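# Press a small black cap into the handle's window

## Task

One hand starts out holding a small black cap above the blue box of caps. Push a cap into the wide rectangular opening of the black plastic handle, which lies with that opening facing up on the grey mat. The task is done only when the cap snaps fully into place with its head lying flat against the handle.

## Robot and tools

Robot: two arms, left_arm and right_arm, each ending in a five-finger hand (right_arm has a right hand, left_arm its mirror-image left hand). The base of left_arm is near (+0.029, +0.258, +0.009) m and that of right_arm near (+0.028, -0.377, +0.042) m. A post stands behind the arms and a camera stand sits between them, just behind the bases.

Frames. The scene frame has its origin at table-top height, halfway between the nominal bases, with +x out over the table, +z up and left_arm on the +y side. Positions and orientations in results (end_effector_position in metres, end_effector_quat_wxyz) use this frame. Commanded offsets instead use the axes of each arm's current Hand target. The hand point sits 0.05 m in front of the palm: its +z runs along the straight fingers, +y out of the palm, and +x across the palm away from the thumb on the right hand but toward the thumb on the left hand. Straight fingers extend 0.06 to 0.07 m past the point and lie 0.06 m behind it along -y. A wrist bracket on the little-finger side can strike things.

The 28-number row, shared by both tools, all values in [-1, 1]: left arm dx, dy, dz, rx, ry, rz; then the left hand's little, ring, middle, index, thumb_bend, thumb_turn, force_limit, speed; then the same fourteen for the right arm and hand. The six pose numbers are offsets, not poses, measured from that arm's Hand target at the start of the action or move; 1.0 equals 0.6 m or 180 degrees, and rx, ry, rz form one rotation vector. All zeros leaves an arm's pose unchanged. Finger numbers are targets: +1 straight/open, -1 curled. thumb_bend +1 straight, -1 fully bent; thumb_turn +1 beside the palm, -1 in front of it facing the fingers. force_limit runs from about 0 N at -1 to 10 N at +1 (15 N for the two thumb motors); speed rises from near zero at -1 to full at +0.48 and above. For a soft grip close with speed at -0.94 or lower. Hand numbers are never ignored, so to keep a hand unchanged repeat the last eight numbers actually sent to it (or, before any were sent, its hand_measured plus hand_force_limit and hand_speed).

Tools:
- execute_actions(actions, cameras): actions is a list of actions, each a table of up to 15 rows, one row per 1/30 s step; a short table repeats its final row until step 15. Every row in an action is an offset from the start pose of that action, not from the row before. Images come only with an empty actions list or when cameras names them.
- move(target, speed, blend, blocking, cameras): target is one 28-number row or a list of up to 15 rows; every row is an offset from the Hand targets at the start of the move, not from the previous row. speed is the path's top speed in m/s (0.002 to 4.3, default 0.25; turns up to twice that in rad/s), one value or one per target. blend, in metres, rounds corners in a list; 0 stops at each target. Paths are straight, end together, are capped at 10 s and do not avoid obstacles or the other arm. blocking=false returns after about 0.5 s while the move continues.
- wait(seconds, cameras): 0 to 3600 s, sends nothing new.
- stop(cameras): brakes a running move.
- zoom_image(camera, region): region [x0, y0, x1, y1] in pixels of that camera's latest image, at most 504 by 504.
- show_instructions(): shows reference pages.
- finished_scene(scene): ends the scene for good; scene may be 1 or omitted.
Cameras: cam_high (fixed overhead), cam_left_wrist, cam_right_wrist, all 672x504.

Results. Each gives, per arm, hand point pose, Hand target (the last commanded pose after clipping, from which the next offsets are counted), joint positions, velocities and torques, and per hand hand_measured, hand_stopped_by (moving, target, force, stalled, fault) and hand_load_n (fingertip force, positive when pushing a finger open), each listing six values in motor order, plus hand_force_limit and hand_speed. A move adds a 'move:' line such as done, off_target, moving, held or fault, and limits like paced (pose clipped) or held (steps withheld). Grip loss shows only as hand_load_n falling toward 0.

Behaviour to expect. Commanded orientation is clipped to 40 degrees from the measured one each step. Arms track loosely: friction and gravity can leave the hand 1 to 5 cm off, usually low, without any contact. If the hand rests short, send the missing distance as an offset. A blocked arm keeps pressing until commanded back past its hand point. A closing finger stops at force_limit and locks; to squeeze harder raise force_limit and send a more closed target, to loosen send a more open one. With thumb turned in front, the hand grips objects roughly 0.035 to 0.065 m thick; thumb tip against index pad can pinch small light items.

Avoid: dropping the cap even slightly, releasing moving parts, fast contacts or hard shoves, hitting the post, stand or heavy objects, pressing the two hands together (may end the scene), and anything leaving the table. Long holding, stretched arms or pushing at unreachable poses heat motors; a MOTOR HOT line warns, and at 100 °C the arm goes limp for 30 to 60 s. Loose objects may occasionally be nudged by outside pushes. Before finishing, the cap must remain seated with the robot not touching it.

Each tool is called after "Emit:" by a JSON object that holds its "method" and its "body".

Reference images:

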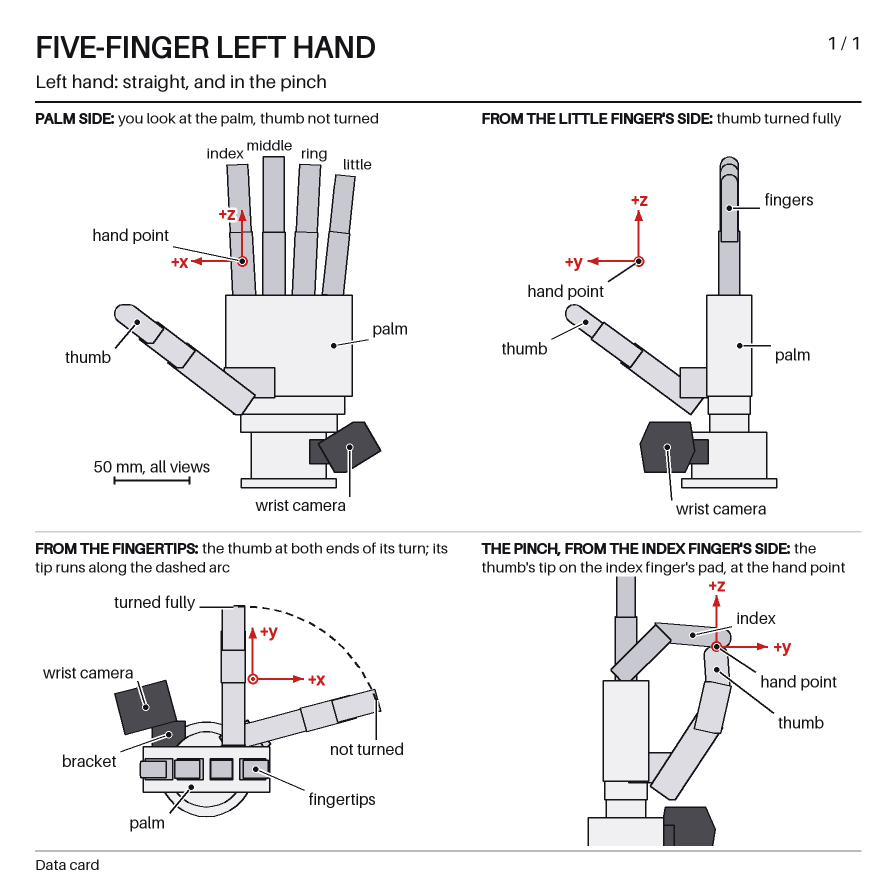

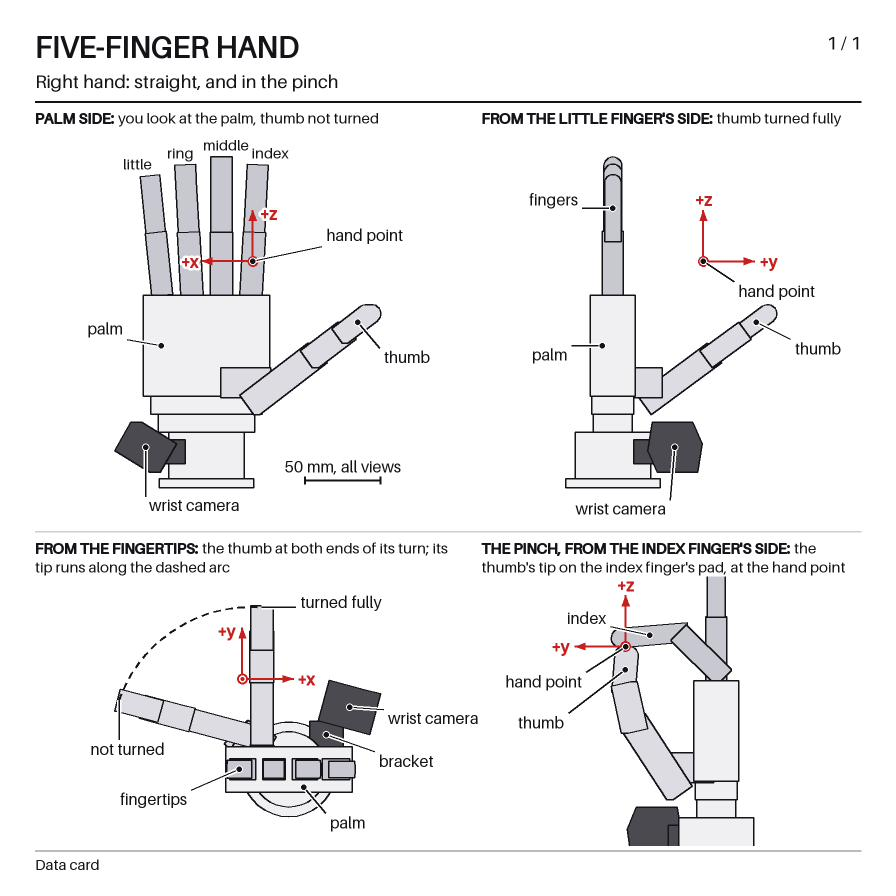

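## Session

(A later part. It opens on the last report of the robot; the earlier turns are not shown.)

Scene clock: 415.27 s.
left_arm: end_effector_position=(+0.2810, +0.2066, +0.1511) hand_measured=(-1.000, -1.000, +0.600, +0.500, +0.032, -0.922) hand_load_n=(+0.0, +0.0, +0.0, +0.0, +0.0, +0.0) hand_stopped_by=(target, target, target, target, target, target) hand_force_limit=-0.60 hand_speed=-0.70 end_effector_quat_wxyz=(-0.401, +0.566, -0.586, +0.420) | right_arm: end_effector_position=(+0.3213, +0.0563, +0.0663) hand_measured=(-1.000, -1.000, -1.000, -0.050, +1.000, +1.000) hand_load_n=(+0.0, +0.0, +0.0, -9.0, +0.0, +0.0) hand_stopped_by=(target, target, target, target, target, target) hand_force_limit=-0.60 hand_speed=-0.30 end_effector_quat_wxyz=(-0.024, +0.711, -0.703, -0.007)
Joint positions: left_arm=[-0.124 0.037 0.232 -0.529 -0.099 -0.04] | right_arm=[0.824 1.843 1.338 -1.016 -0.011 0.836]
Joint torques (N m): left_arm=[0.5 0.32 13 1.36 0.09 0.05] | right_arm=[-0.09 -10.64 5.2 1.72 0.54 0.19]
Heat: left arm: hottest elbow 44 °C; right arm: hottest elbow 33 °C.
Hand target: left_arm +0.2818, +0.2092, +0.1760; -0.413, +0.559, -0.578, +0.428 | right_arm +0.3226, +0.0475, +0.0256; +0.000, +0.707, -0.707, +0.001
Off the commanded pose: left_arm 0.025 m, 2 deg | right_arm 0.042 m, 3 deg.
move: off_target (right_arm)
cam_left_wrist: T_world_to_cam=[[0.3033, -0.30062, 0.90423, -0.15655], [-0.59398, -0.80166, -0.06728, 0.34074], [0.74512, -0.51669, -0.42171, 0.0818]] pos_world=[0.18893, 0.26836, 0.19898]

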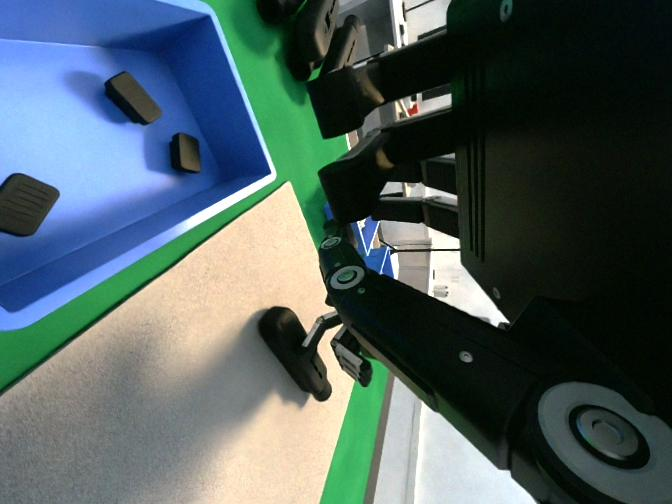

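Emit:
{"method": "move", "body": {"target": [0,0,0,0,0,0,-1.0,-1.0,0.6,0.5,0.032,-0.922,-0.6,-0.7,-0.022,-0.01,-0.145,0,0,0,-1,-1,-1,-0.05,1,1,-0.6,-0.3], "speed": 0.4, "cameras": ["cam_left_wrist"]}}

Emit:
{"method": "zoom_image", "body": {"camera": "cam_left_wrist", "region": [285, 325, 330, 370]}}

Scene clock: 417.53 s.
left_arm: end_effector_position=(+0.2810, +0.2066, +0.1511) hand_measured=(-1.000, -1.000, +0.600, +0.500, +0.032, -0.922) hand_load_n=(+0.0, +0.0, +0.0, +0.0, +0.0, +0.0) hand_stopped_by=(target, target, target, target, target, target) hand_force_limit=-0.60 hand_speed=-0.70 end_effector_quat_wxyz=(-0.401, +0.566, -0.586, +0.420) | right_arm: end_effector_position=(+0.3194, +0.0518, +0.0983) hand_measured=(-1.000, -1.000, -1.000, -0.050, +1.000, +1.000) hand_load_n=(+0.0, +0.0, +0.0, +0.0, +0.0, +0.0) hand_stopped_by=(target, target, target, target, target, target) hand_force_limit=-0.60 hand_speed=-0.30 end_effector_quat_wxyz=(+0.015, +0.710, -0.704, -0.001)
Joint positions: left_arm=[-0.124 0.037 0.232 -0.529 -0.099 -0.04] | right_arm=[0.824 1.845 1.433 -1.188 -0.003 0.838]
Joint torques (N m): left_arm=[0.32 0.44 13.03 1.5 0.08 0.04] | right_arm=[0.5 -15.62 9.76 -0.38 0.24 0.24]
Heat: left arm: hottest elbow 44 °C; right arm: hottest elbow 33 °C.
Hand target: left_arm +0.2818, +0.2092, +0.1760; -0.413, +0.559, -0.578, +0.428 | right_arm +0.3285, +0.0607, +0.1124; +0.000, +0.707, -0.707, +0.001
Off the commanded pose: left_arm 0.025 m, 2 deg | right_arm 0.019 m, 2 deg.
move: off_target (right_arm)
cam_left_wrist: T_world_to_cam=[[0.3033, -0.30062, 0.90423, -0.15655], [-0.59398, -0.80166, -0.06728, 0.34074], [0.74512, -0.51669, -0.42171, 0.0818]] pos_world=[0.18893, 0.26836, 0.19898]

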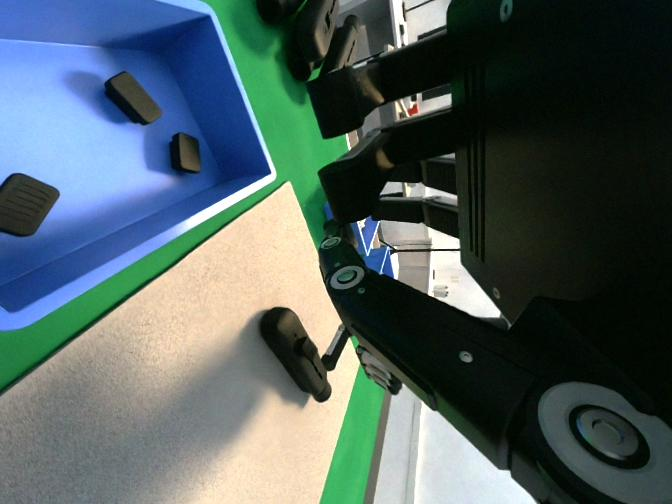

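Scaled by 11.200 from the camera's image (finer frame: 960x720).

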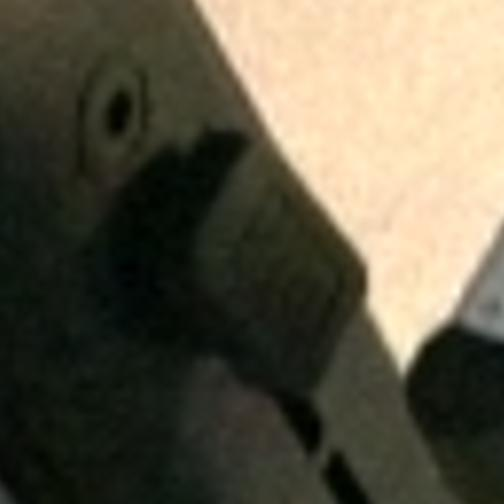

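Emit:
{"method": "move", "body": {"target": [0,0,0,0,0,0,-1.0,-1.0,0.6,0.5,0.032,-0.922,-0.6,-0.7,0.03,0.012,0.037,0,0,0,-1,-1,-1,-0.05,1,1,-0.6,-0.3], "speed": 0.08, "cameras": ["cam_left_wrist"]}}

Emit:
{"method": "zoom_image", "body": {"camera": "cam_left_wrist", "region": [280, 310, 380, 410]}}

Scene clock: 420.40 s.
left_arm: end_effector_position=(+0.2810, +0.2066, +0.1511) hand_measured=(-1.000, -1.000, +0.600, +0.500, +0.032, -0.922) hand_load_n=(+0.0, +0.0, +0.0, +0.0, +0.0, +0.0) hand_stopped_by=(target, target, target, target, target, target) hand_force_limit=-0.60 hand_speed=-0.70 end_effector_quat_wxyz=(-0.401, +0.566, -0.586, +0.420) | right_arm: end_effector_position=(+0.3126, +0.0422, +0.0796) hand_measured=(-1.000, -1.000, -1.000, -0.050, +1.000, +1.000) hand_load_n=(+0.0, +0.0, +0.0, +0.0, +0.0, +0.0) hand_stopped_by=(target, target, target, target, target, target) hand_force_limit=-0.60 hand_speed=-0.30 end_effector_quat_wxyz=(+0.018, +0.709, -0.705, +0.000)
Joint positions: left_arm=[-0.124 0.037 0.232 -0.529 -0.099 -0.04] | right_arm=[0.822 1.842 1.374 -1.138 -0.002 0.838]
Joint torques (N m): left_arm=[0.32 0.56 12.94 1.48 0.08 0.06] | right_arm=[-0.21 -16.38 6.99 0.54 0.24 0.12]
Heat: left arm: hottest elbow 44 °C; right arm: hottest elbow 33 °C.
Hand target: left_arm +0.2818, +0.2092, +0.1760; -0.413, +0.559, -0.578, +0.428 | right_arm +0.3213, +0.0427, +0.0902; +0.000, +0.707, -0.707, +0.001
Off the commanded pose: left_arm 0.025 m, 2 deg | right_arm 0.014 m, 2 deg.
move: off_target (right_arm)
cam_left_wrist: T_world_to_cam=[[0.3033, -0.30062, 0.90423, -0.15655], [-0.59398, -0.80166, -0.06728, 0.34074], [0.74512, -0.51669, -0.42171, 0.0818]] pos_world=[0.18893, 0.26836, 0.19898]

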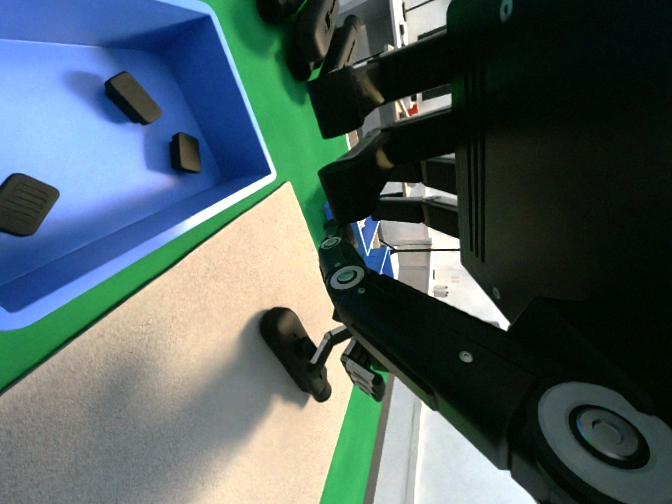

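Scaled by 5.040 from the camera's image (finer frame: 960x720).

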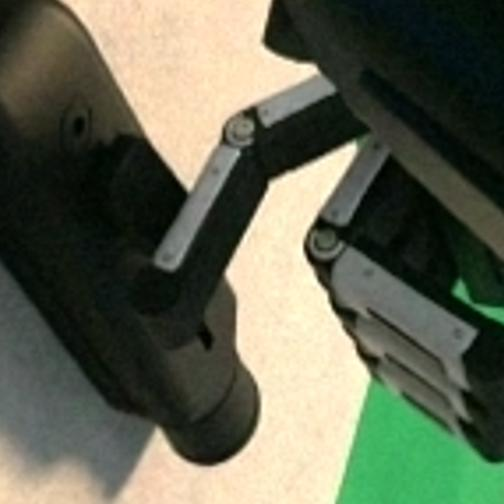

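Emit:
{"method": "move", "body": {"target": [0,0,0,0,0,0,-1.0,-1.0,0.6,0.5,0.032,-0.922,-0.6,-0.7,0.006,0.0,0.03,0,0,0,-1,-1,-1,-0.05,1,1,-0.6,-0.3], "speed": 0.06, "cameras": ["cam_left_wrist"]}}

Emit:
{"method": "zoom_image", "body": {"camera": "cam_left_wrist", "region": [280, 310, 380, 410]}}

Scene clock: 422.67 s.
left_arm: end_effector_position=(+0.2810, +0.2066, +0.1511) hand_measured=(-1.000, -1.000, +0.600, +0.500, +0.032, -0.922) hand_load_n=(+0.0, +0.0, +0.0, +0.0, +0.0, +0.5) hand_stopped_by=(target, target, target, target, target, target) hand_force_limit=-0.60 hand_speed=-0.70 end_effector_quat_wxyz=(-0.401, +0.566, -0.586, +0.420) | right_arm: end_effector_position=(+0.3149, +0.0407, +0.0704) hand_measured=(-1.000, -1.000, -1.000, -0.050, +1.000, +1.000) hand_load_n=(+0.0, +0.0, +0.0, -0.5, +0.0, +0.0) hand_stopped_by=(target, target, target, target, target, target) hand_force_limit=-0.60 hand_speed=-0.30 end_effector_quat_wxyz=(+0.009, +0.708, -0.706, -0.001)
Joint positions: left_arm=[-0.124 0.037 0.232 -0.529 -0.099 -0.04] | right_arm=[0.816 1.842 1.348 -1.094 -0.002 0.836]
Joint torques (N m): left_arm=[0.21 0.5 13 1.47 0.08 0.06] | right_arm=[-0.15 -15.27 6.58 0.68 0.23 0.09]
Heat: left arm: hottest elbow 44 °C; right arm: hottest elbow 33 °C.
Hand target: left_arm +0.2818, +0.2092, +0.1760; -0.413, +0.559, -0.578, +0.428 | right_arm +0.3212, +0.0392, +0.0723; +0.000, +0.707, -0.707, +0.000
Off the commanded pose: left_arm 0.025 m, 2 deg | right_arm 0.007 m, 1 deg.
move: done
cam_left_wrist: T_world_to_cam=[[0.3033, -0.30062, 0.90423, -0.15655], [-0.59398, -0.80166, -0.06728, 0.34074], [0.74512, -0.51669, -0.42171, 0.0818]] pos_world=[0.18893, 0.26836, 0.19898]

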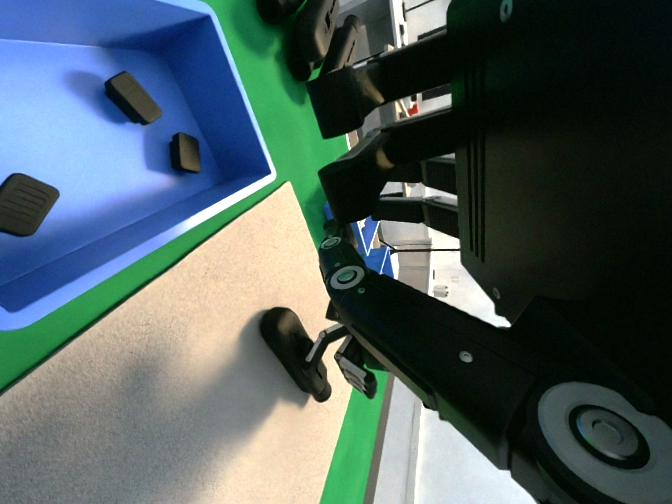

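Scaled by 5.040 from the camera's image (finer frame: 960x720).

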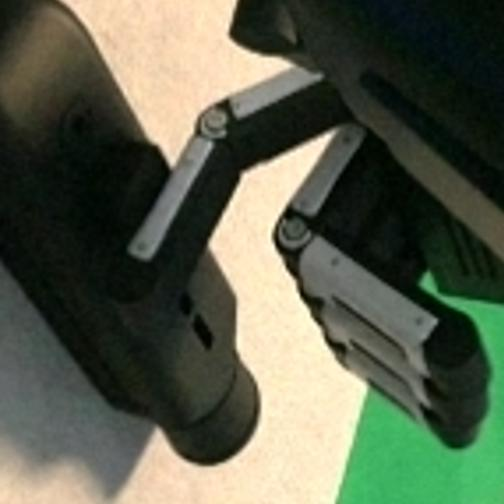

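Emit:
{"method": "move", "body": {"target": [0,0,0,0,0,0,-1.0,-1.0,0.6,0.5,0.032,-0.922,-0.6,-0.7,0.008,0.006,0.03,0,0,0,-1,-1,-1,-0.05,1,1,-0.6,-0.3], "speed": 0.04}}

Emit:
{"method": "move", "body": {"target": [0,0,0,0,0,0,-1.0,-1.0,0.6,0.5,0.032,-0.922,-0.6,-0.7,0.004,0.003,0.02,0,0,0,-1,-1,-1,-0.05,1,1,-0.6,-0.3], "speed": 0.04, "cameras": ["cam_left_wrist"]}}

Emit:
{"method": "zoom_image", "body": {"camera": "cam_left_wrist", "region": [280, 310, 340, 370]}}

Scene clock: 424.50 s.
left_arm: end_effector_position=(+0.2810, +0.2066, +0.1511) hand_measured=(-1.000, -1.000, +0.600, +0.500, +0.032, -0.922) hand_load_n=(+0.0, +0.0, +0.0, +0.0, +0.0, +0.0) hand_stopped_by=(target, target, target, target, target, target) hand_force_limit=-0.60 hand_speed=-0.70 end_effector_quat_wxyz=(-0.401, +0.566, -0.586, +0.420) | right_arm: end_effector_position=(+0.3149, +0.0396, +0.0682) hand_measured=(-1.000, -1.000, -1.000, -0.050, +1.000, +1.000) hand_load_n=(+0.5, +0.0, +0.0, -4.0, +0.0, +0.0) hand_stopped_by=(target, target, target, target, target, target) hand_force_limit=-0.60 hand_speed=-0.30 end_effector_quat_wxyz=(-0.004, +0.710, -0.704, -0.001)
Joint positions: left_arm=[-0.124 0.037 0.232 -0.529 -0.099 -0.04] | right_arm=[0.815 1.827 1.32 -1.055 -0.002 0.831]
Joint torques (N m): left_arm=[0.32 0.32 12.96 1.37 0.07 0.06] | right_arm=[-0.15 -13.39 5.61 1.17 0.22 0.13]
Heat: left arm: hottest elbow 44 °C; right arm: hottest elbow 33 °C.
Hand target: left_arm +0.2818, +0.2092, +0.1760; -0.413, +0.559, -0.578, +0.428 | right_arm +0.3178, +0.0344, +0.0544; +0.000, +0.707, -0.707, +0.000
Off the commanded pose: left_arm 0.025 m, 2 deg | right_arm 0.015 m, 1 deg.
move: off_target (right_arm)

Scene clock: 425.17 s.
left_arm: end_effector_position=(+0.2810, +0.2066, +0.1511) hand_measured=(-1.000, -1.000, +0.600, +0.500, +0.032, -0.922) hand_load_n=(+0.0, +0.0, +0.0, +0.0, +0.0, +0.0) hand_stopped_by=(target, target, target, target, target, target) hand_force_limit=-0.60 hand_speed=-0.70 end_effector_quat_wxyz=(-0.401, +0.566, -0.586, +0.420) | right_arm: end_effector_position=(+0.3147, +0.0389, +0.0669) hand_measured=(-1.000, -1.000, -1.000, -0.050, +1.000, +1.000) hand_load_n=(+0.0, +0.0, +0.0, -6.5, +0.0, +0.0) hand_stopped_by=(target, target, target, target, target, target) hand_force_limit=-0.60 hand_speed=-0.30 end_effector_quat_wxyz=(-0.013, +0.710, -0.704, -0.003)
Joint positions: left_arm=[-0.124 0.037 0.232 -0.529 -0.099 -0.04] | right_arm=[0.814 1.817 1.302 -1.03 -0.005 0.827]
Joint torques (N m): left_arm=[0.03 0.15 13.03 1.36 0.07 0.06] | right_arm=[-0.09 -12.04 5.22 1.46 0.31 0.17]
Heat: left arm: hottest elbow 44 °C; right arm: hottest elbow 33 °C.
Hand target: left_arm +0.2818, +0.2092, +0.1760; -0.413, +0.559, -0.578, +0.428 | right_arm +0.3159, +0.0319, +0.0423; +0.000, +0.707, -0.707, +0.001
Off the commanded pose: left_arm 0.025 m, 2 deg | right_arm 0.025 m, 2 deg.
move: off_target (right_arm)
cam_left_wrist: T_world_to_cam=[[0.3033, -0.30062, 0.90423, -0.15655], [-0.59398, -0.80166, -0.06728, 0.34074], [0.74512, -0.51669, -0.42171, 0.0818]] pos_world=[0.18893, 0.26836, 0.19898]

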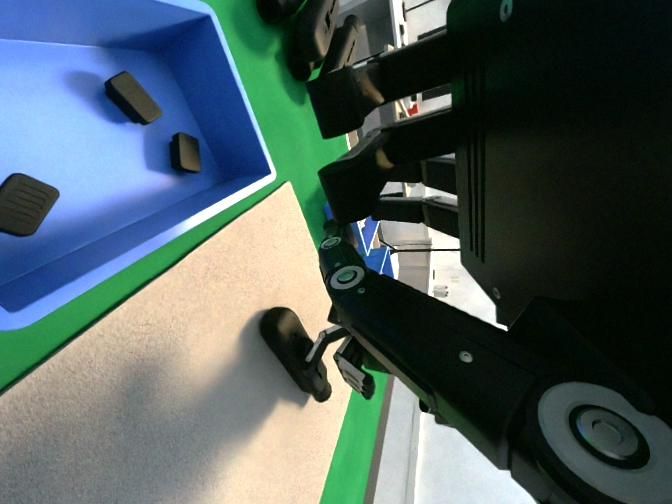

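Scaled by 8.400 from the camera's image (finer frame: 960x720).

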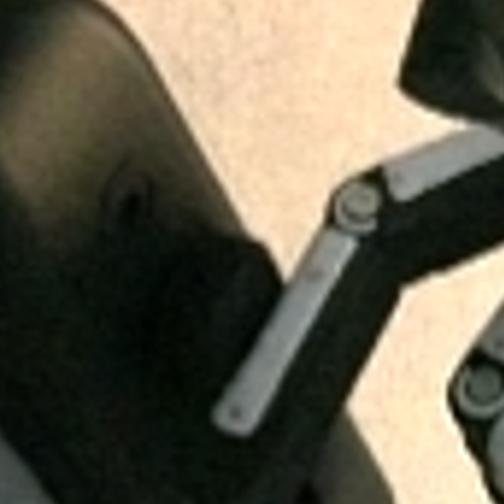

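Emit:
{"method": "move", "body": {"target": [0,0,0,0,0,0,-1.0,-1.0,0.6,0.5,0.032,-0.922,-0.6,-0.7,-0.003,0.0,0.025,0,0,0,-1,-1,-1,-0.05,1,1,-0.6,-0.3], "speed": 0.04, "cameras": ["cam_left_wrist"]}}

Emit:
{"method": "zoom_image", "body": {"camera": "cam_left_wrist", "region": [280, 310, 340, 370]}}

Scene clock: 427.03 s.
left_arm: end_effector_position=(+0.2810, +0.2066, +0.1511) hand_measured=(-1.000, -1.000, +0.600, +0.500, +0.032, -0.922) hand_load_n=(+0.0, +0.0, +0.0, +0.0, +0.0, +0.0) hand_stopped_by=(target, target, target, target, target, target) hand_force_limit=-0.60 hand_speed=-0.70 end_effector_quat_wxyz=(-0.401, +0.566, -0.586, +0.420) | right_arm: end_effector_position=(+0.3143, +0.0393, +0.0654) hand_measured=(-1.000, -1.000, -1.000, -0.050, +1.000, +1.000) hand_load_n=(+0.0, +0.0, +0.0, -9.5, +0.0, +0.0) hand_stopped_by=(target, target, target, target, target, target) hand_force_limit=-0.60 hand_speed=-0.30 end_effector_quat_wxyz=(-0.018, +0.712, -0.701, -0.005)
Joint positions: left_arm=[-0.124 0.037 0.232 -0.529 -0.099 -0.04] | right_arm=[0.813 1.814 1.292 -1.013 -0.009 0.821]
Joint torques (N m): left_arm=[0.21 0.62 13 1.51 0.09 0.06] | right_arm=[0.09 -10.34 4.96 2.18 0.48 0.26]
Heat: left arm: hottest elbow 44 °C; right arm: hottest elbow 33 °C.
Hand target: left_arm +0.2818, +0.2092, +0.1760; -0.413, +0.559, -0.578, +0.428 | right_arm +0.3160, +0.0337, +0.0273; +0.000, +0.707, -0.707, +0.001
Off the commanded pose: left_arm 0.025 m, 2 deg | right_arm 0.039 m, 2 deg.
move: off_target (right_arm)
cam_left_wrist: T_world_to_cam=[[0.3033, -0.30062, 0.90423, -0.15655], [-0.59398, -0.80166, -0.06728, 0.34074], [0.74512, -0.51669, -0.42171, 0.0818]] pos_world=[0.18893, 0.26836, 0.19898]

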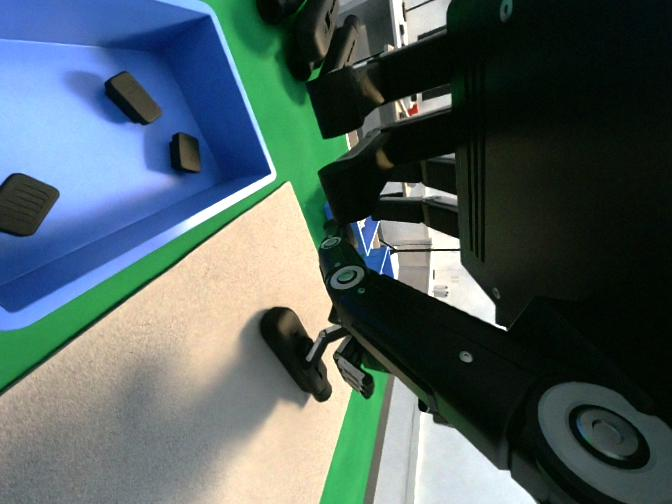

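Scaled by 8.400 from the camera's image (finer frame: 960x720).

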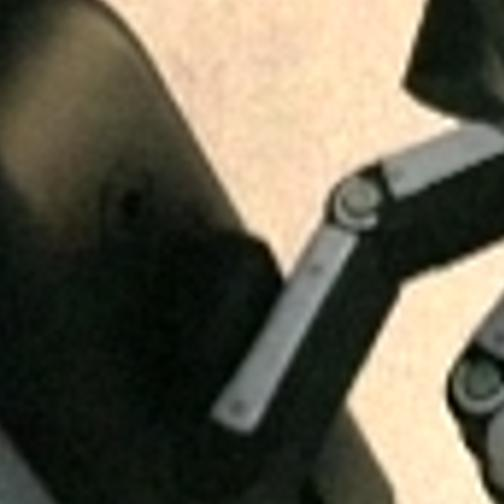

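Emit:
{"method": "move", "body": {"target": [0,0,0,0,0,0,-1.0,-1.0,0.6,0.5,0.032,-0.922,-0.6,-0.7,-0.016,-0.012,-0.145,0,0,0,-1,-1,-1,-0.05,1,1,-0.6,-0.3], "speed": 0.4, "cameras": ["cam_left_wrist"]}}

Emit:
{"method": "zoom_image", "body": {"camera": "cam_left_wrist", "region": [285, 325, 330, 370]}}

Scene clock: 428.80 s.
left_arm: end_effector_position=(+0.2810, +0.2066, +0.1511) hand_measured=(-1.000, -1.000, +0.600, +0.500, +0.032, -0.922) hand_load_n=(+0.0, +0.0, +0.0, +0.0, +0.5, +0.0) hand_stopped_by=(target, target, target, target, target, target) hand_force_limit=-0.60 hand_speed=-0.70 end_effector_quat_wxyz=(-0.401, +0.566, -0.586, +0.420) | right_arm: end_effector_position=(+0.3120, +0.0349, +0.0966) hand_measured=(-1.000, -1.000, -1.000, -0.050, +1.000, +1.000) hand_load_n=(+0.0, +0.0, +0.0, +0.0, +0.0, +0.0) hand_stopped_by=(target, target, target, target, target, target) hand_force_limit=-0.60 hand_speed=-0.30 end_effector_quat_wxyz=(+0.019, +0.711, -0.703, -0.001)
Joint positions: left_arm=[-0.124 0.037 0.232 -0.529 -0.099 -0.04] | right_arm=[0.813 1.811 1.378 -1.174 -0.003 0.824]
Joint torques (N m): left_arm=[0.15 0.21 12.97 1.44 0.07 0.07] | right_arm=[0.26 -15.5 9.65 -0.36 0.24 0.24]
Heat: left arm: hottest elbow 44 °C; right arm: hottest elbow 33 °C.
Hand target: left_arm +0.2818, +0.2092, +0.1760; -0.413, +0.559, -0.578, +0.428 | right_arm +0.3232, +0.0434, +0.1144; +0.000, +0.707, -0.707, +0.001
Off the commanded pose: left_arm 0.025 m, 2 deg | right_arm 0.023 m, 2 deg.
move: off_target (right_arm)
cam_left_wrist: T_world_to_cam=[[0.3033, -0.30062, 0.90423, -0.15655], [-0.59398, -0.80166, -0.06728, 0.34074], [0.74512, -0.51669, -0.42171, 0.0818]] pos_world=[0.18893, 0.26836, 0.19898]

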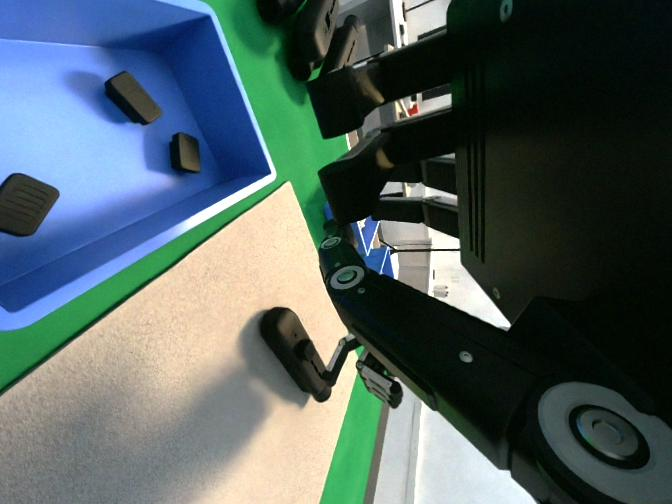

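Scaled by 11.200 from the camera's image (finer frame: 960x720).

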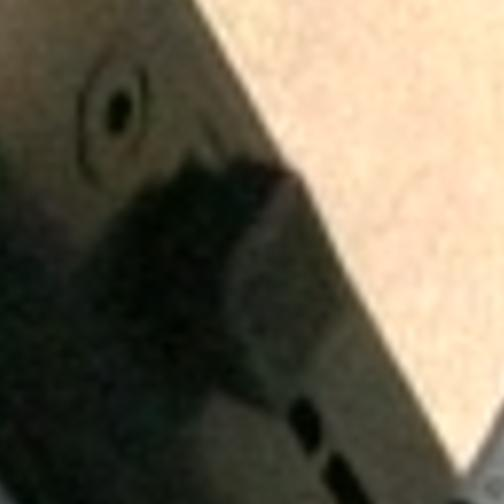

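Emit:
{"method": "move", "body": {"target": [[0,0,0,0,0,0,-1.0,-1.0,0.6,0.5,0.032,-0.922,-0.6,-0.7,-0.041,0,0,0,0,0,-1,-1,-1,-0.05,1,1,-0.6,-0.3],[0,0,0,0,0,0,-1.0,-1.0,0.6,0.5,0.032,-0.922,-0.6,-0.7,-0.010,0.000,0.052,0,0,0,-1,-1,-1,-0.05,1,1,-0.6,-0.3]], "speed": [0.12,0.07], "cameras": ["cam_left_wrist"]}}

Emit:
{"method": "zoom_image", "body": {"camera": "cam_left_wrist", "region": [280, 310, 380, 410]}}

Scene clock: 434.60 s.
left_arm: end_effector_position=(+0.2810, +0.2066, +0.1511) hand_measured=(-1.000, -1.000, +0.600, +0.500, +0.032, -0.922) hand_load_n=(+0.0, +0.0, +0.0, +0.0, +0.0, +0.0) hand_stopped_by=(target, target, target, target, target, target) hand_force_limit=-0.60 hand_speed=-0.70 end_effector_quat_wxyz=(-0.401, +0.566, -0.586, +0.420) | right_arm: end_effector_position=(+0.3167, +0.0514, +0.0895) hand_measured=(-1.000, -1.000, -1.000, -0.050, +1.000, +1.000) hand_load_n=(+0.0, +0.0, +0.0, +0.0, +0.0, +0.0) hand_stopped_by=(target, target, target, target, target, target) hand_force_limit=-0.60 hand_speed=-0.30 end_effector_quat_wxyz=(+0.000, +0.708, -0.706, -0.001)
Joint positions: left_arm=[-0.124 0.037 0.232 -0.529 -0.099 -0.04] | right_arm=[0.827 1.83 1.387 -1.128 -0.002 0.847]
Joint torques (N m): left_arm=[0.21 0.62 13 1.4 0.08 0.06] | right_arm=[-0.26 -14.33 7.04 0.64 0.23 0.08]
Heat: left arm: hottest elbow 44 °C; right arm: hottest elbow 33 °C.
Hand target: left_arm +0.2818, +0.2092, +0.1760; -0.413, +0.559, -0.578, +0.428 | right_arm +0.3229, +0.0493, +0.0831; +0.000, +0.707, -0.707, +0.001
Off the commanded pose: left_arm 0.025 m, 2 deg | right_arm 0.009 m, 0 deg.
move: done
cam_left_wrist: T_world_to_cam=[[0.3033, -0.30062, 0.90423, -0.15655], [-0.59398, -0.80166, -0.06728, 0.34074], [0.74512, -0.51669, -0.42171, 0.0818]] pos_world=[0.18893, 0.26836, 0.19898]

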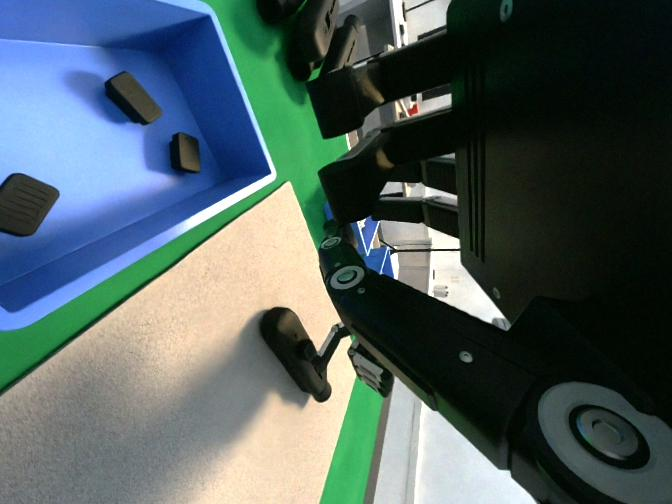

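Scaled by 5.040 from the camera's image (finer frame: 960x720).

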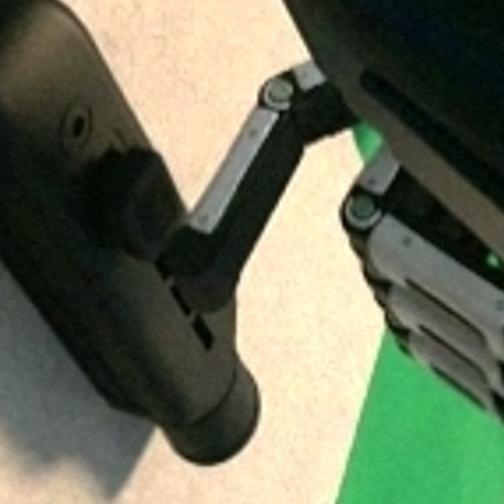

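Emit:
{"method": "move", "body": {"target": [0,0,0,0,0,0,-1.0,-1.0,0.6,0.5,0.032,-0.922,-0.6,-0.7,0.003,0.002,0.025,0,0,0,-1,-1,-1,-0.05,1,1,-0.6,-0.3], "speed": 0.07, "cameras": ["cam_left_wrist"]}}

Emit:
{"method": "zoom_image", "body": {"camera": "cam_left_wrist", "region": [280, 310, 380, 410]}}

Scene clock: 436.30 s.
left_arm: end_effector_position=(+0.2810, +0.2066, +0.1511) hand_measured=(-1.000, -1.000, +0.600, +0.500, +0.032, -0.922) hand_load_n=(+0.0, +0.0, +0.0, +0.0, +0.0, +0.0) hand_stopped_by=(target, target, target, target, target, target) hand_force_limit=-0.60 hand_speed=-0.70 end_effector_quat_wxyz=(-0.401, +0.566, -0.586, +0.420) | right_arm: end_effector_position=(+0.3159, +0.0502, +0.0747) hand_measured=(-1.000, -1.000, -1.000, -0.050, +1.000, +1.000) hand_load_n=(+0.0, +0.0, +0.0, +0.0, +0.0, +0.0) hand_stopped_by=(target, target, target, target, target, target) hand_force_limit=-0.60 hand_speed=-0.30 end_effector_quat_wxyz=(+0.000, +0.708, -0.706, -0.001)
Joint positions: left_arm=[-0.124 0.037 0.232 -0.529 -0.099 -0.04] | right_arm=[0.827 1.843 1.363 -1.09 -0.002 0.847]
Joint torques (N m): left_arm=[0.32 0.73 13.05 1.42 0.08 0.06] | right_arm=[-0.26 -14.15 6.9 0.64 0.23 0.09]
Heat: left arm: hottest elbow 44 °C; right arm: hottest elbow 33 °C.
Hand target: left_arm +0.2818, +0.2092, +0.1760; -0.413, +0.559, -0.578, +0.428 | right_arm +0.3220, +0.0476, +0.0682; +0.000, +0.707, -0.707, +0.001
Off the commanded pose: left_arm 0.025 m, 2 deg | right_arm 0.009 m, 0 deg.
move: done
cam_left_wrist: T_world_to_cam=[[0.3033, -0.30062, 0.90423, -0.15655], [-0.59398, -0.80166, -0.06728, 0.34074], [0.74512, -0.51669, -0.42171, 0.0818]] pos_world=[0.18893, 0.26836, 0.19898]

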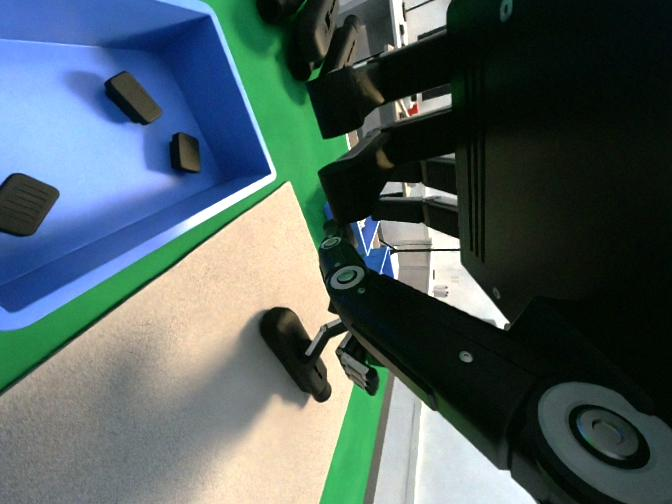

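Scaled by 5.040 from the camera's image (finer frame: 960x720).

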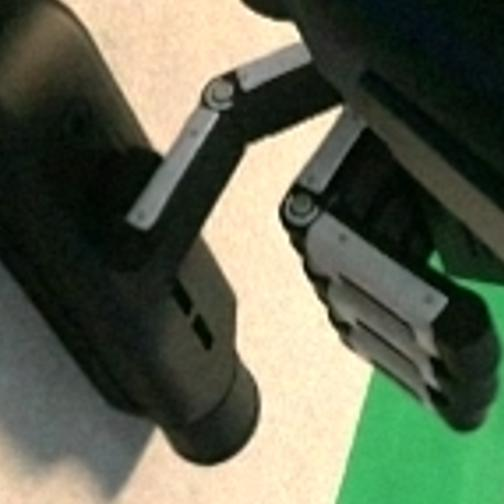

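Emit:
{"method": "move", "body": {"target": [[0,0,0,0,0,0,-1.0,-1.0,0.6,0.5,0.032,-0.922,-0.6,-0.7,0.003,0.003,0.025,0,0,0,-1,-1,-1,-0.05,1,1,-0.6,-0.3]], "speed": 0.05}}

Emit:
{"method": "move", "body": {"target": [[0,0,0,0,0,0,-1.0,-1.0,0.6,0.5,0.032,-0.922,-0.6,-0.7,0.003,0.002,0.025,0,0,0,-1,-1,-1,-0.05,1,1,-0.6,-0.3]], "speed": 0.05, "cameras": ["cam_left_wrist"]}}

Emit:
{"method": "zoom_image", "body": {"camera": "cam_left_wrist", "region": [280, 310, 380, 410]}}

Scene clock: 438.10 s.
left_arm: end_effector_position=(+0.2810, +0.2066, +0.1511) hand_measured=(-1.000, -1.000, +0.600, +0.500, +0.032, -0.922) hand_load_n=(+0.0, +0.0, +0.0, +0.0, +0.0, +0.0) hand_stopped_by=(target, target, target, target, target, target) hand_force_limit=-0.60 hand_speed=-0.70 end_effector_quat_wxyz=(-0.401, +0.566, -0.586, +0.420) | right_arm: end_effector_position=(+0.3175, +0.0519, +0.0690) hand_measured=(-1.000, -1.000, -1.000, -0.050, +1.000, +1.000) hand_load_n=(+0.0, +0.5, +0.0, -2.5, +0.0, +0.0) hand_stopped_by=(target, target, target, target, target, target) hand_force_limit=-0.60 hand_speed=-0.30 end_effector_quat_wxyz=(-0.009, +0.708, -0.706, -0.002)
Joint positions: left_arm=[-0.124 0.037 0.232 -0.529 -0.099 -0.04] | right_arm=[0.827 1.844 1.348 -1.056 -0.003 0.846]
Joint torques (N m): left_arm=[0.15 0.38 12.9 1.46 0.07 0.07] | right_arm=[-0.21 -13.22 6.04 0.85 0.26 0.09]
Heat: left arm: hottest elbow 44 °C; right arm: hottest elbow 33 °C.
Hand target: left_arm +0.2818, +0.2092, +0.1760; -0.413, +0.559, -0.578, +0.428 | right_arm +0.3202, +0.0458, +0.0531; +0.000, +0.707, -0.707, +0.001
Off the commanded pose: left_arm 0.025 m, 2 deg | right_arm 0.017 m, 1 deg.
move: off_target (right_arm)

Scene clock: 438.77 s.
left_arm: end_effector_position=(+0.2810, +0.2066, +0.1511) hand_measured=(-1.000, -1.000, +0.600, +0.500, +0.032, -0.922) hand_load_n=(+0.0, +0.0, +0.0, +0.0, +0.0, +0.0) hand_stopped_by=(target, target, target, target, target, target) hand_force_limit=-0.60 hand_speed=-0.70 end_effector_quat_wxyz=(-0.401, +0.566, -0.586, +0.420) | right_arm: end_effector_position=(+0.3173, +0.0515, +0.0667) hand_measured=(-1.000, -1.000, -1.000, -0.050, +1.000, +1.000) hand_load_n=(+0.0, +0.5, +0.0, -7.5, +0.0, +0.0) hand_stopped_by=(target, target, target, target, target, target) hand_force_limit=-0.60 hand_speed=-0.30 end_effector_quat_wxyz=(-0.015, +0.711, -0.703, -0.004)
Joint positions: left_arm=[-0.124 0.037 0.232 -0.529 -0.099 -0.04] | right_arm=[0.825 1.84 1.336 -1.036 -0.006 0.837]
Joint torques (N m): left_arm=[0.67 0.32 12.98 1.46 0.07 0.08] | right_arm=[-0.15 -12.04 5.14 1.57 0.37 0.19]
Heat: left arm: hottest elbow 44 °C; right arm: hottest elbow 33 °C.
Hand target: left_arm +0.2818, +0.2092, +0.1760; -0.413, +0.559, -0.578, +0.428 | right_arm +0.3189, +0.0439, +0.0382; +0.000, +0.707, -0.707, +0.001
Off the commanded pose: left_arm 0.025 m, 2 deg | right_arm 0.030 m, 2 deg.
move: off_target (right_arm)
cam_left_wrist: T_world_to_cam=[[0.3033, -0.30062, 0.90423, -0.15655], [-0.59398, -0.80166, -0.06728, 0.34074], [0.74512, -0.51669, -0.42171, 0.0818]] pos_world=[0.18893, 0.26836, 0.19898]

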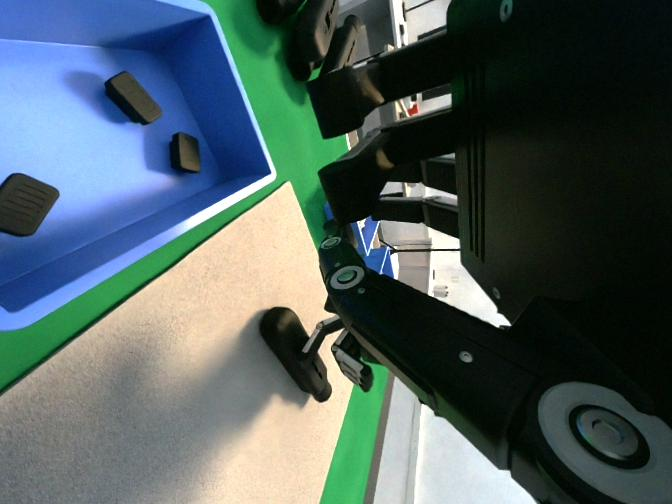

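Scaled by 5.040 from the camera's image (finer frame: 960x720).

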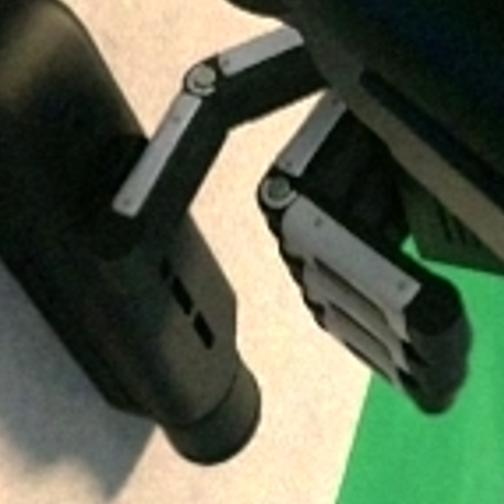

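Emit:
{"method": "move", "body": {"target": [[0,0,0,0,0,0,-1.0,-1.0,0.6,0.5,0.032,-0.922,-0.6,-0.7,0.003,0.003,0.025,0,0,0,-1,-1,-1,-0.05,1,1,-0.6,-0.3]], "speed": 0.05, "cameras": ["cam_left_wrist"]}}

Emit:
{"method": "zoom_image", "body": {"camera": "cam_left_wrist", "region": [280, 310, 380, 410]}}

Scene clock: 440.73 s.
left_arm: end_effector_position=(+0.2810, +0.2066, +0.1511) hand_measured=(-1.000, -1.000, +0.600, +0.500, +0.032, -0.922) hand_load_n=(+0.0, +0.0, +0.0, +0.0, +0.0, +0.0) hand_stopped_by=(target, target, target, target, target, target) hand_force_limit=-0.60 hand_speed=-0.70 end_effector_quat_wxyz=(-0.401, +0.566, -0.586, +0.420) | right_arm: end_effector_position=(+0.3173, +0.0514, +0.0653) hand_measured=(-1.000, -1.000, -1.000, -0.050, +1.000, +1.000) hand_load_n=(+0.0, +0.0, +0.0, -10.0, +0.0, +0.0) hand_stopped_by=(target, target, target, target, target, target) hand_force_limit=-0.60 hand_speed=-0.30 end_effector_quat_wxyz=(-0.025, +0.712, -0.702, -0.006)
Joint positions: left_arm=[-0.124 0.037 0.232 -0.529 -0.099 -0.04] | right_arm=[0.824 1.83 1.316 -1.007 -0.009 0.833]
Joint torques (N m): left_arm=[0.32 0.56 12.97 1.39 0.07 0.08] | right_arm=[0.03 -10.46 4.68 1.95 0.48 0.24]
Heat: left arm: hottest elbow 44 °C; right arm: hottest elbow 33 °C.
Hand target: left_arm +0.2818, +0.2092, +0.1760; -0.413, +0.559, -0.578, +0.428 | right_arm +0.3171, +0.0421, +0.0230; +0.000, +0.707, -0.707, +0.001
Off the commanded pose: left_arm 0.025 m, 2 deg | right_arm 0.043 m, 3 deg.
move: off_target (right_arm)
cam_left_wrist: T_world_to_cam=[[0.3033, -0.30062, 0.90423, -0.15655], [-0.59398, -0.80166, -0.06728, 0.34074], [0.74512, -0.51669, -0.42171, 0.0818]] pos_world=[0.18893, 0.26836, 0.19898]

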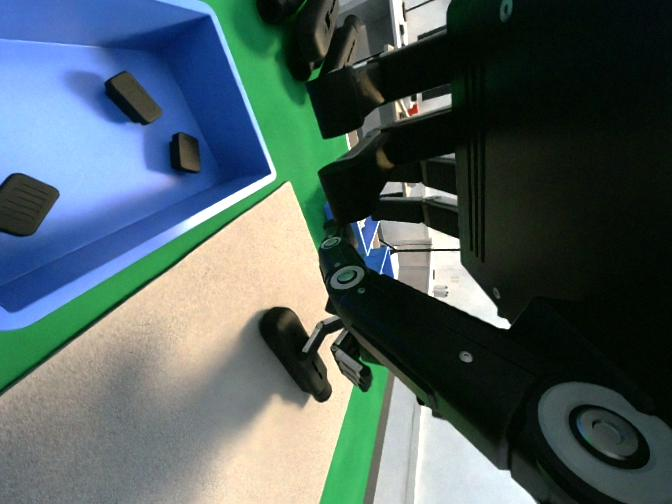

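Scaled by 5.040 from the camera's image (finer frame: 960x720).

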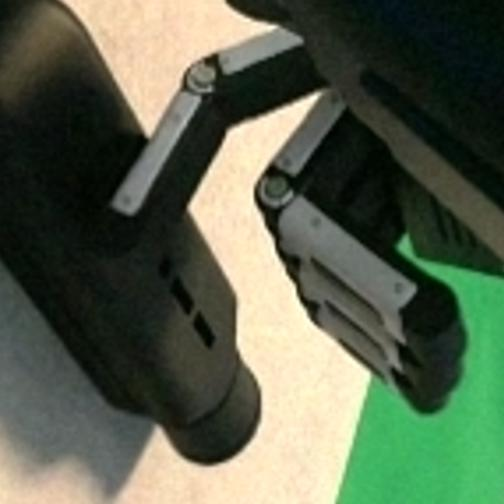

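Emit:
{"method": "move", "body": {"target": [[0,0,0,0,0,0,-1.0,-1.0,0.6,0.5,0.032,-0.922,-0.6,-0.7,0.003,0.003,0.03,0,0,0,-1,-1,-1,-0.05,1,1,-0.6,-0.3]], "speed": 0.05, "cameras": ["cam_left_wrist"]}}

Emit:
{"method": "zoom_image", "body": {"camera": "cam_left_wrist", "region": [280, 310, 380, 410]}}

Scene clock: 442.43 s.
left_arm: end_effector_position=(+0.2810, +0.2066, +0.1511) hand_measured=(-1.000, -1.000, +0.600, +0.500, +0.032, -0.922) hand_load_n=(+0.0, +0.0, +0.0, +0.0, +0.0, +0.0) hand_stopped_by=(target, target, target, target, target, target) hand_force_limit=-0.60 hand_speed=-0.70 end_effector_quat_wxyz=(-0.401, +0.566, -0.586, +0.420) | right_arm: end_effector_position=(+0.3185, +0.0552, +0.0636) hand_measured=(-1.000, -1.000, -1.000, -0.052, +1.000, +1.000) hand_load_n=(+0.0, +0.0, +0.0, -12.0, +0.0, +0.0) hand_stopped_by=(target, target, target, target, target, target) hand_force_limit=-0.60 hand_speed=-0.30 end_effector_quat_wxyz=(-0.042, +0.713, -0.700, -0.011)
Joint positions: left_arm=[-0.124 0.037 0.232 -0.529 -0.099 -0.04] | right_arm=[0.824 1.82 1.294 -0.959 -0.018 0.83]
Joint torques (N m): left_arm=[0.38 0.38 12.93 1.47 0.07 0.06] | right_arm=[-0.09 -8.64 4.21 1.76 0.81 0.25]
Heat: left arm: hottest elbow 44 °C; right arm: hottest elbow 33 °C.
Hand target: left_arm +0.2818, +0.2092, +0.1760; -0.413, +0.559, -0.578, +0.428 | right_arm +0.3153, +0.0403, +0.0052; +0.000, +0.707, -0.707, +0.001
Off the commanded pose: left_arm 0.025 m, 2 deg | right_arm 0.061 m, 5 deg.
move: off_target (right_arm)
cam_left_wrist: T_world_to_cam=[[0.3033, -0.30062, 0.90423, -0.15655], [-0.59398, -0.80166, -0.06728, 0.34074], [0.74512, -0.51669, -0.42171, 0.0818]] pos_world=[0.18893, 0.26836, 0.19898]

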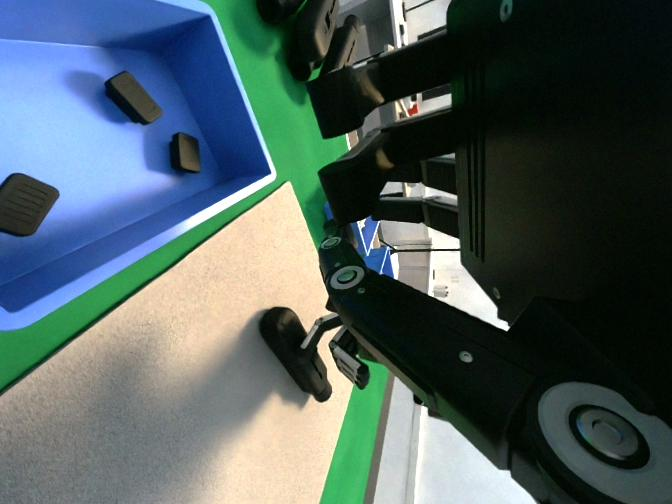

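Scaled by 5.040 from the camera's image (finer frame: 960x720).

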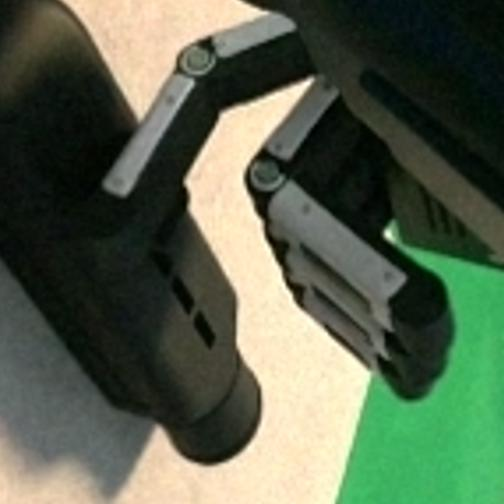

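Emit:
{"method": "move", "body": {"target": [0,0,0,0,0,0,-1.0,-1.0,0.6,0.5,0.032,-0.922,-0.6,-0.7,-0.02,-0.016,-0.182,0,0,0,-1,-1,-1,-0.05,1,1,-0.6,-0.3], "speed": 0.5, "cameras": ["cam_left_wrist"]}}

Emit:
{"method": "zoom_image", "body": {"camera": "cam_left_wrist", "region": [285, 325, 330, 370]}}

Scene clock: 445.50 s.
left_arm: end_effector_position=(+0.2810, +0.2066, +0.1511) hand_measured=(-1.000, -1.000, +0.600, +0.500, +0.032, -0.922) hand_load_n=(+0.0, +0.0, +0.0, +0.0, +0.5, +0.0) hand_stopped_by=(target, target, target, target, target, target) hand_force_limit=-0.60 hand_speed=-0.70 end_effector_quat_wxyz=(-0.401, +0.566, -0.586, +0.420) | right_arm: end_effector_position=(+0.3134, +0.0451, +0.0996) hand_measured=(-1.000, -1.000, -1.000, -0.050, +1.000, +1.000) hand_load_n=(+0.0, +0.5, +0.0, +0.0, +0.0, +0.0) hand_stopped_by=(target, target, target, target, target, target) hand_force_limit=-0.60 hand_speed=-0.30 end_effector_quat_wxyz=(+0.015, +0.712, -0.702, -0.001)
Joint positions: left_arm=[-0.124 0.037 0.232 -0.529 -0.099 -0.04] | right_arm=[0.824 1.824 1.405 -1.183 -0.003 0.833]
Joint torques (N m): left_arm=[0.56 0.62 13.01 1.47 0.06 0.07] | right_arm=[0.09 -15.44 9.69 -0.38 0.24 0.24]
Heat: left arm: hottest elbow 44 °C; right arm: hottest elbow 33 °C.
Hand target: left_arm +0.2818, +0.2092, +0.1760; -0.413, +0.559, -0.578, +0.428 | right_arm +0.3249, +0.0524, +0.1143; +0.000, +0.707, -0.707, +0.001
Off the commanded pose: left_arm 0.025 m, 2 deg | right_arm 0.020 m, 2 deg.
move: off_target (right_arm)
cam_left_wrist: T_world_to_cam=[[0.3033, -0.30062, 0.90423, -0.15655], [-0.59398, -0.80166, -0.06728, 0.34074], [0.74512, -0.51669, -0.42171, 0.0818]] pos_world=[0.18893, 0.26836, 0.19898]

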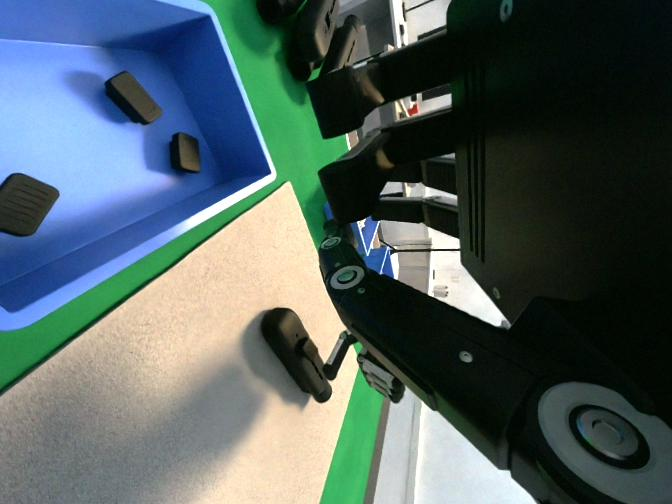

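Scaled by 11.200 from the camera's image (finer frame: 960x720).

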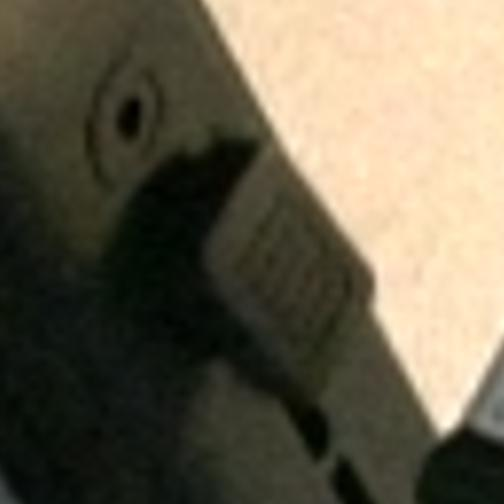

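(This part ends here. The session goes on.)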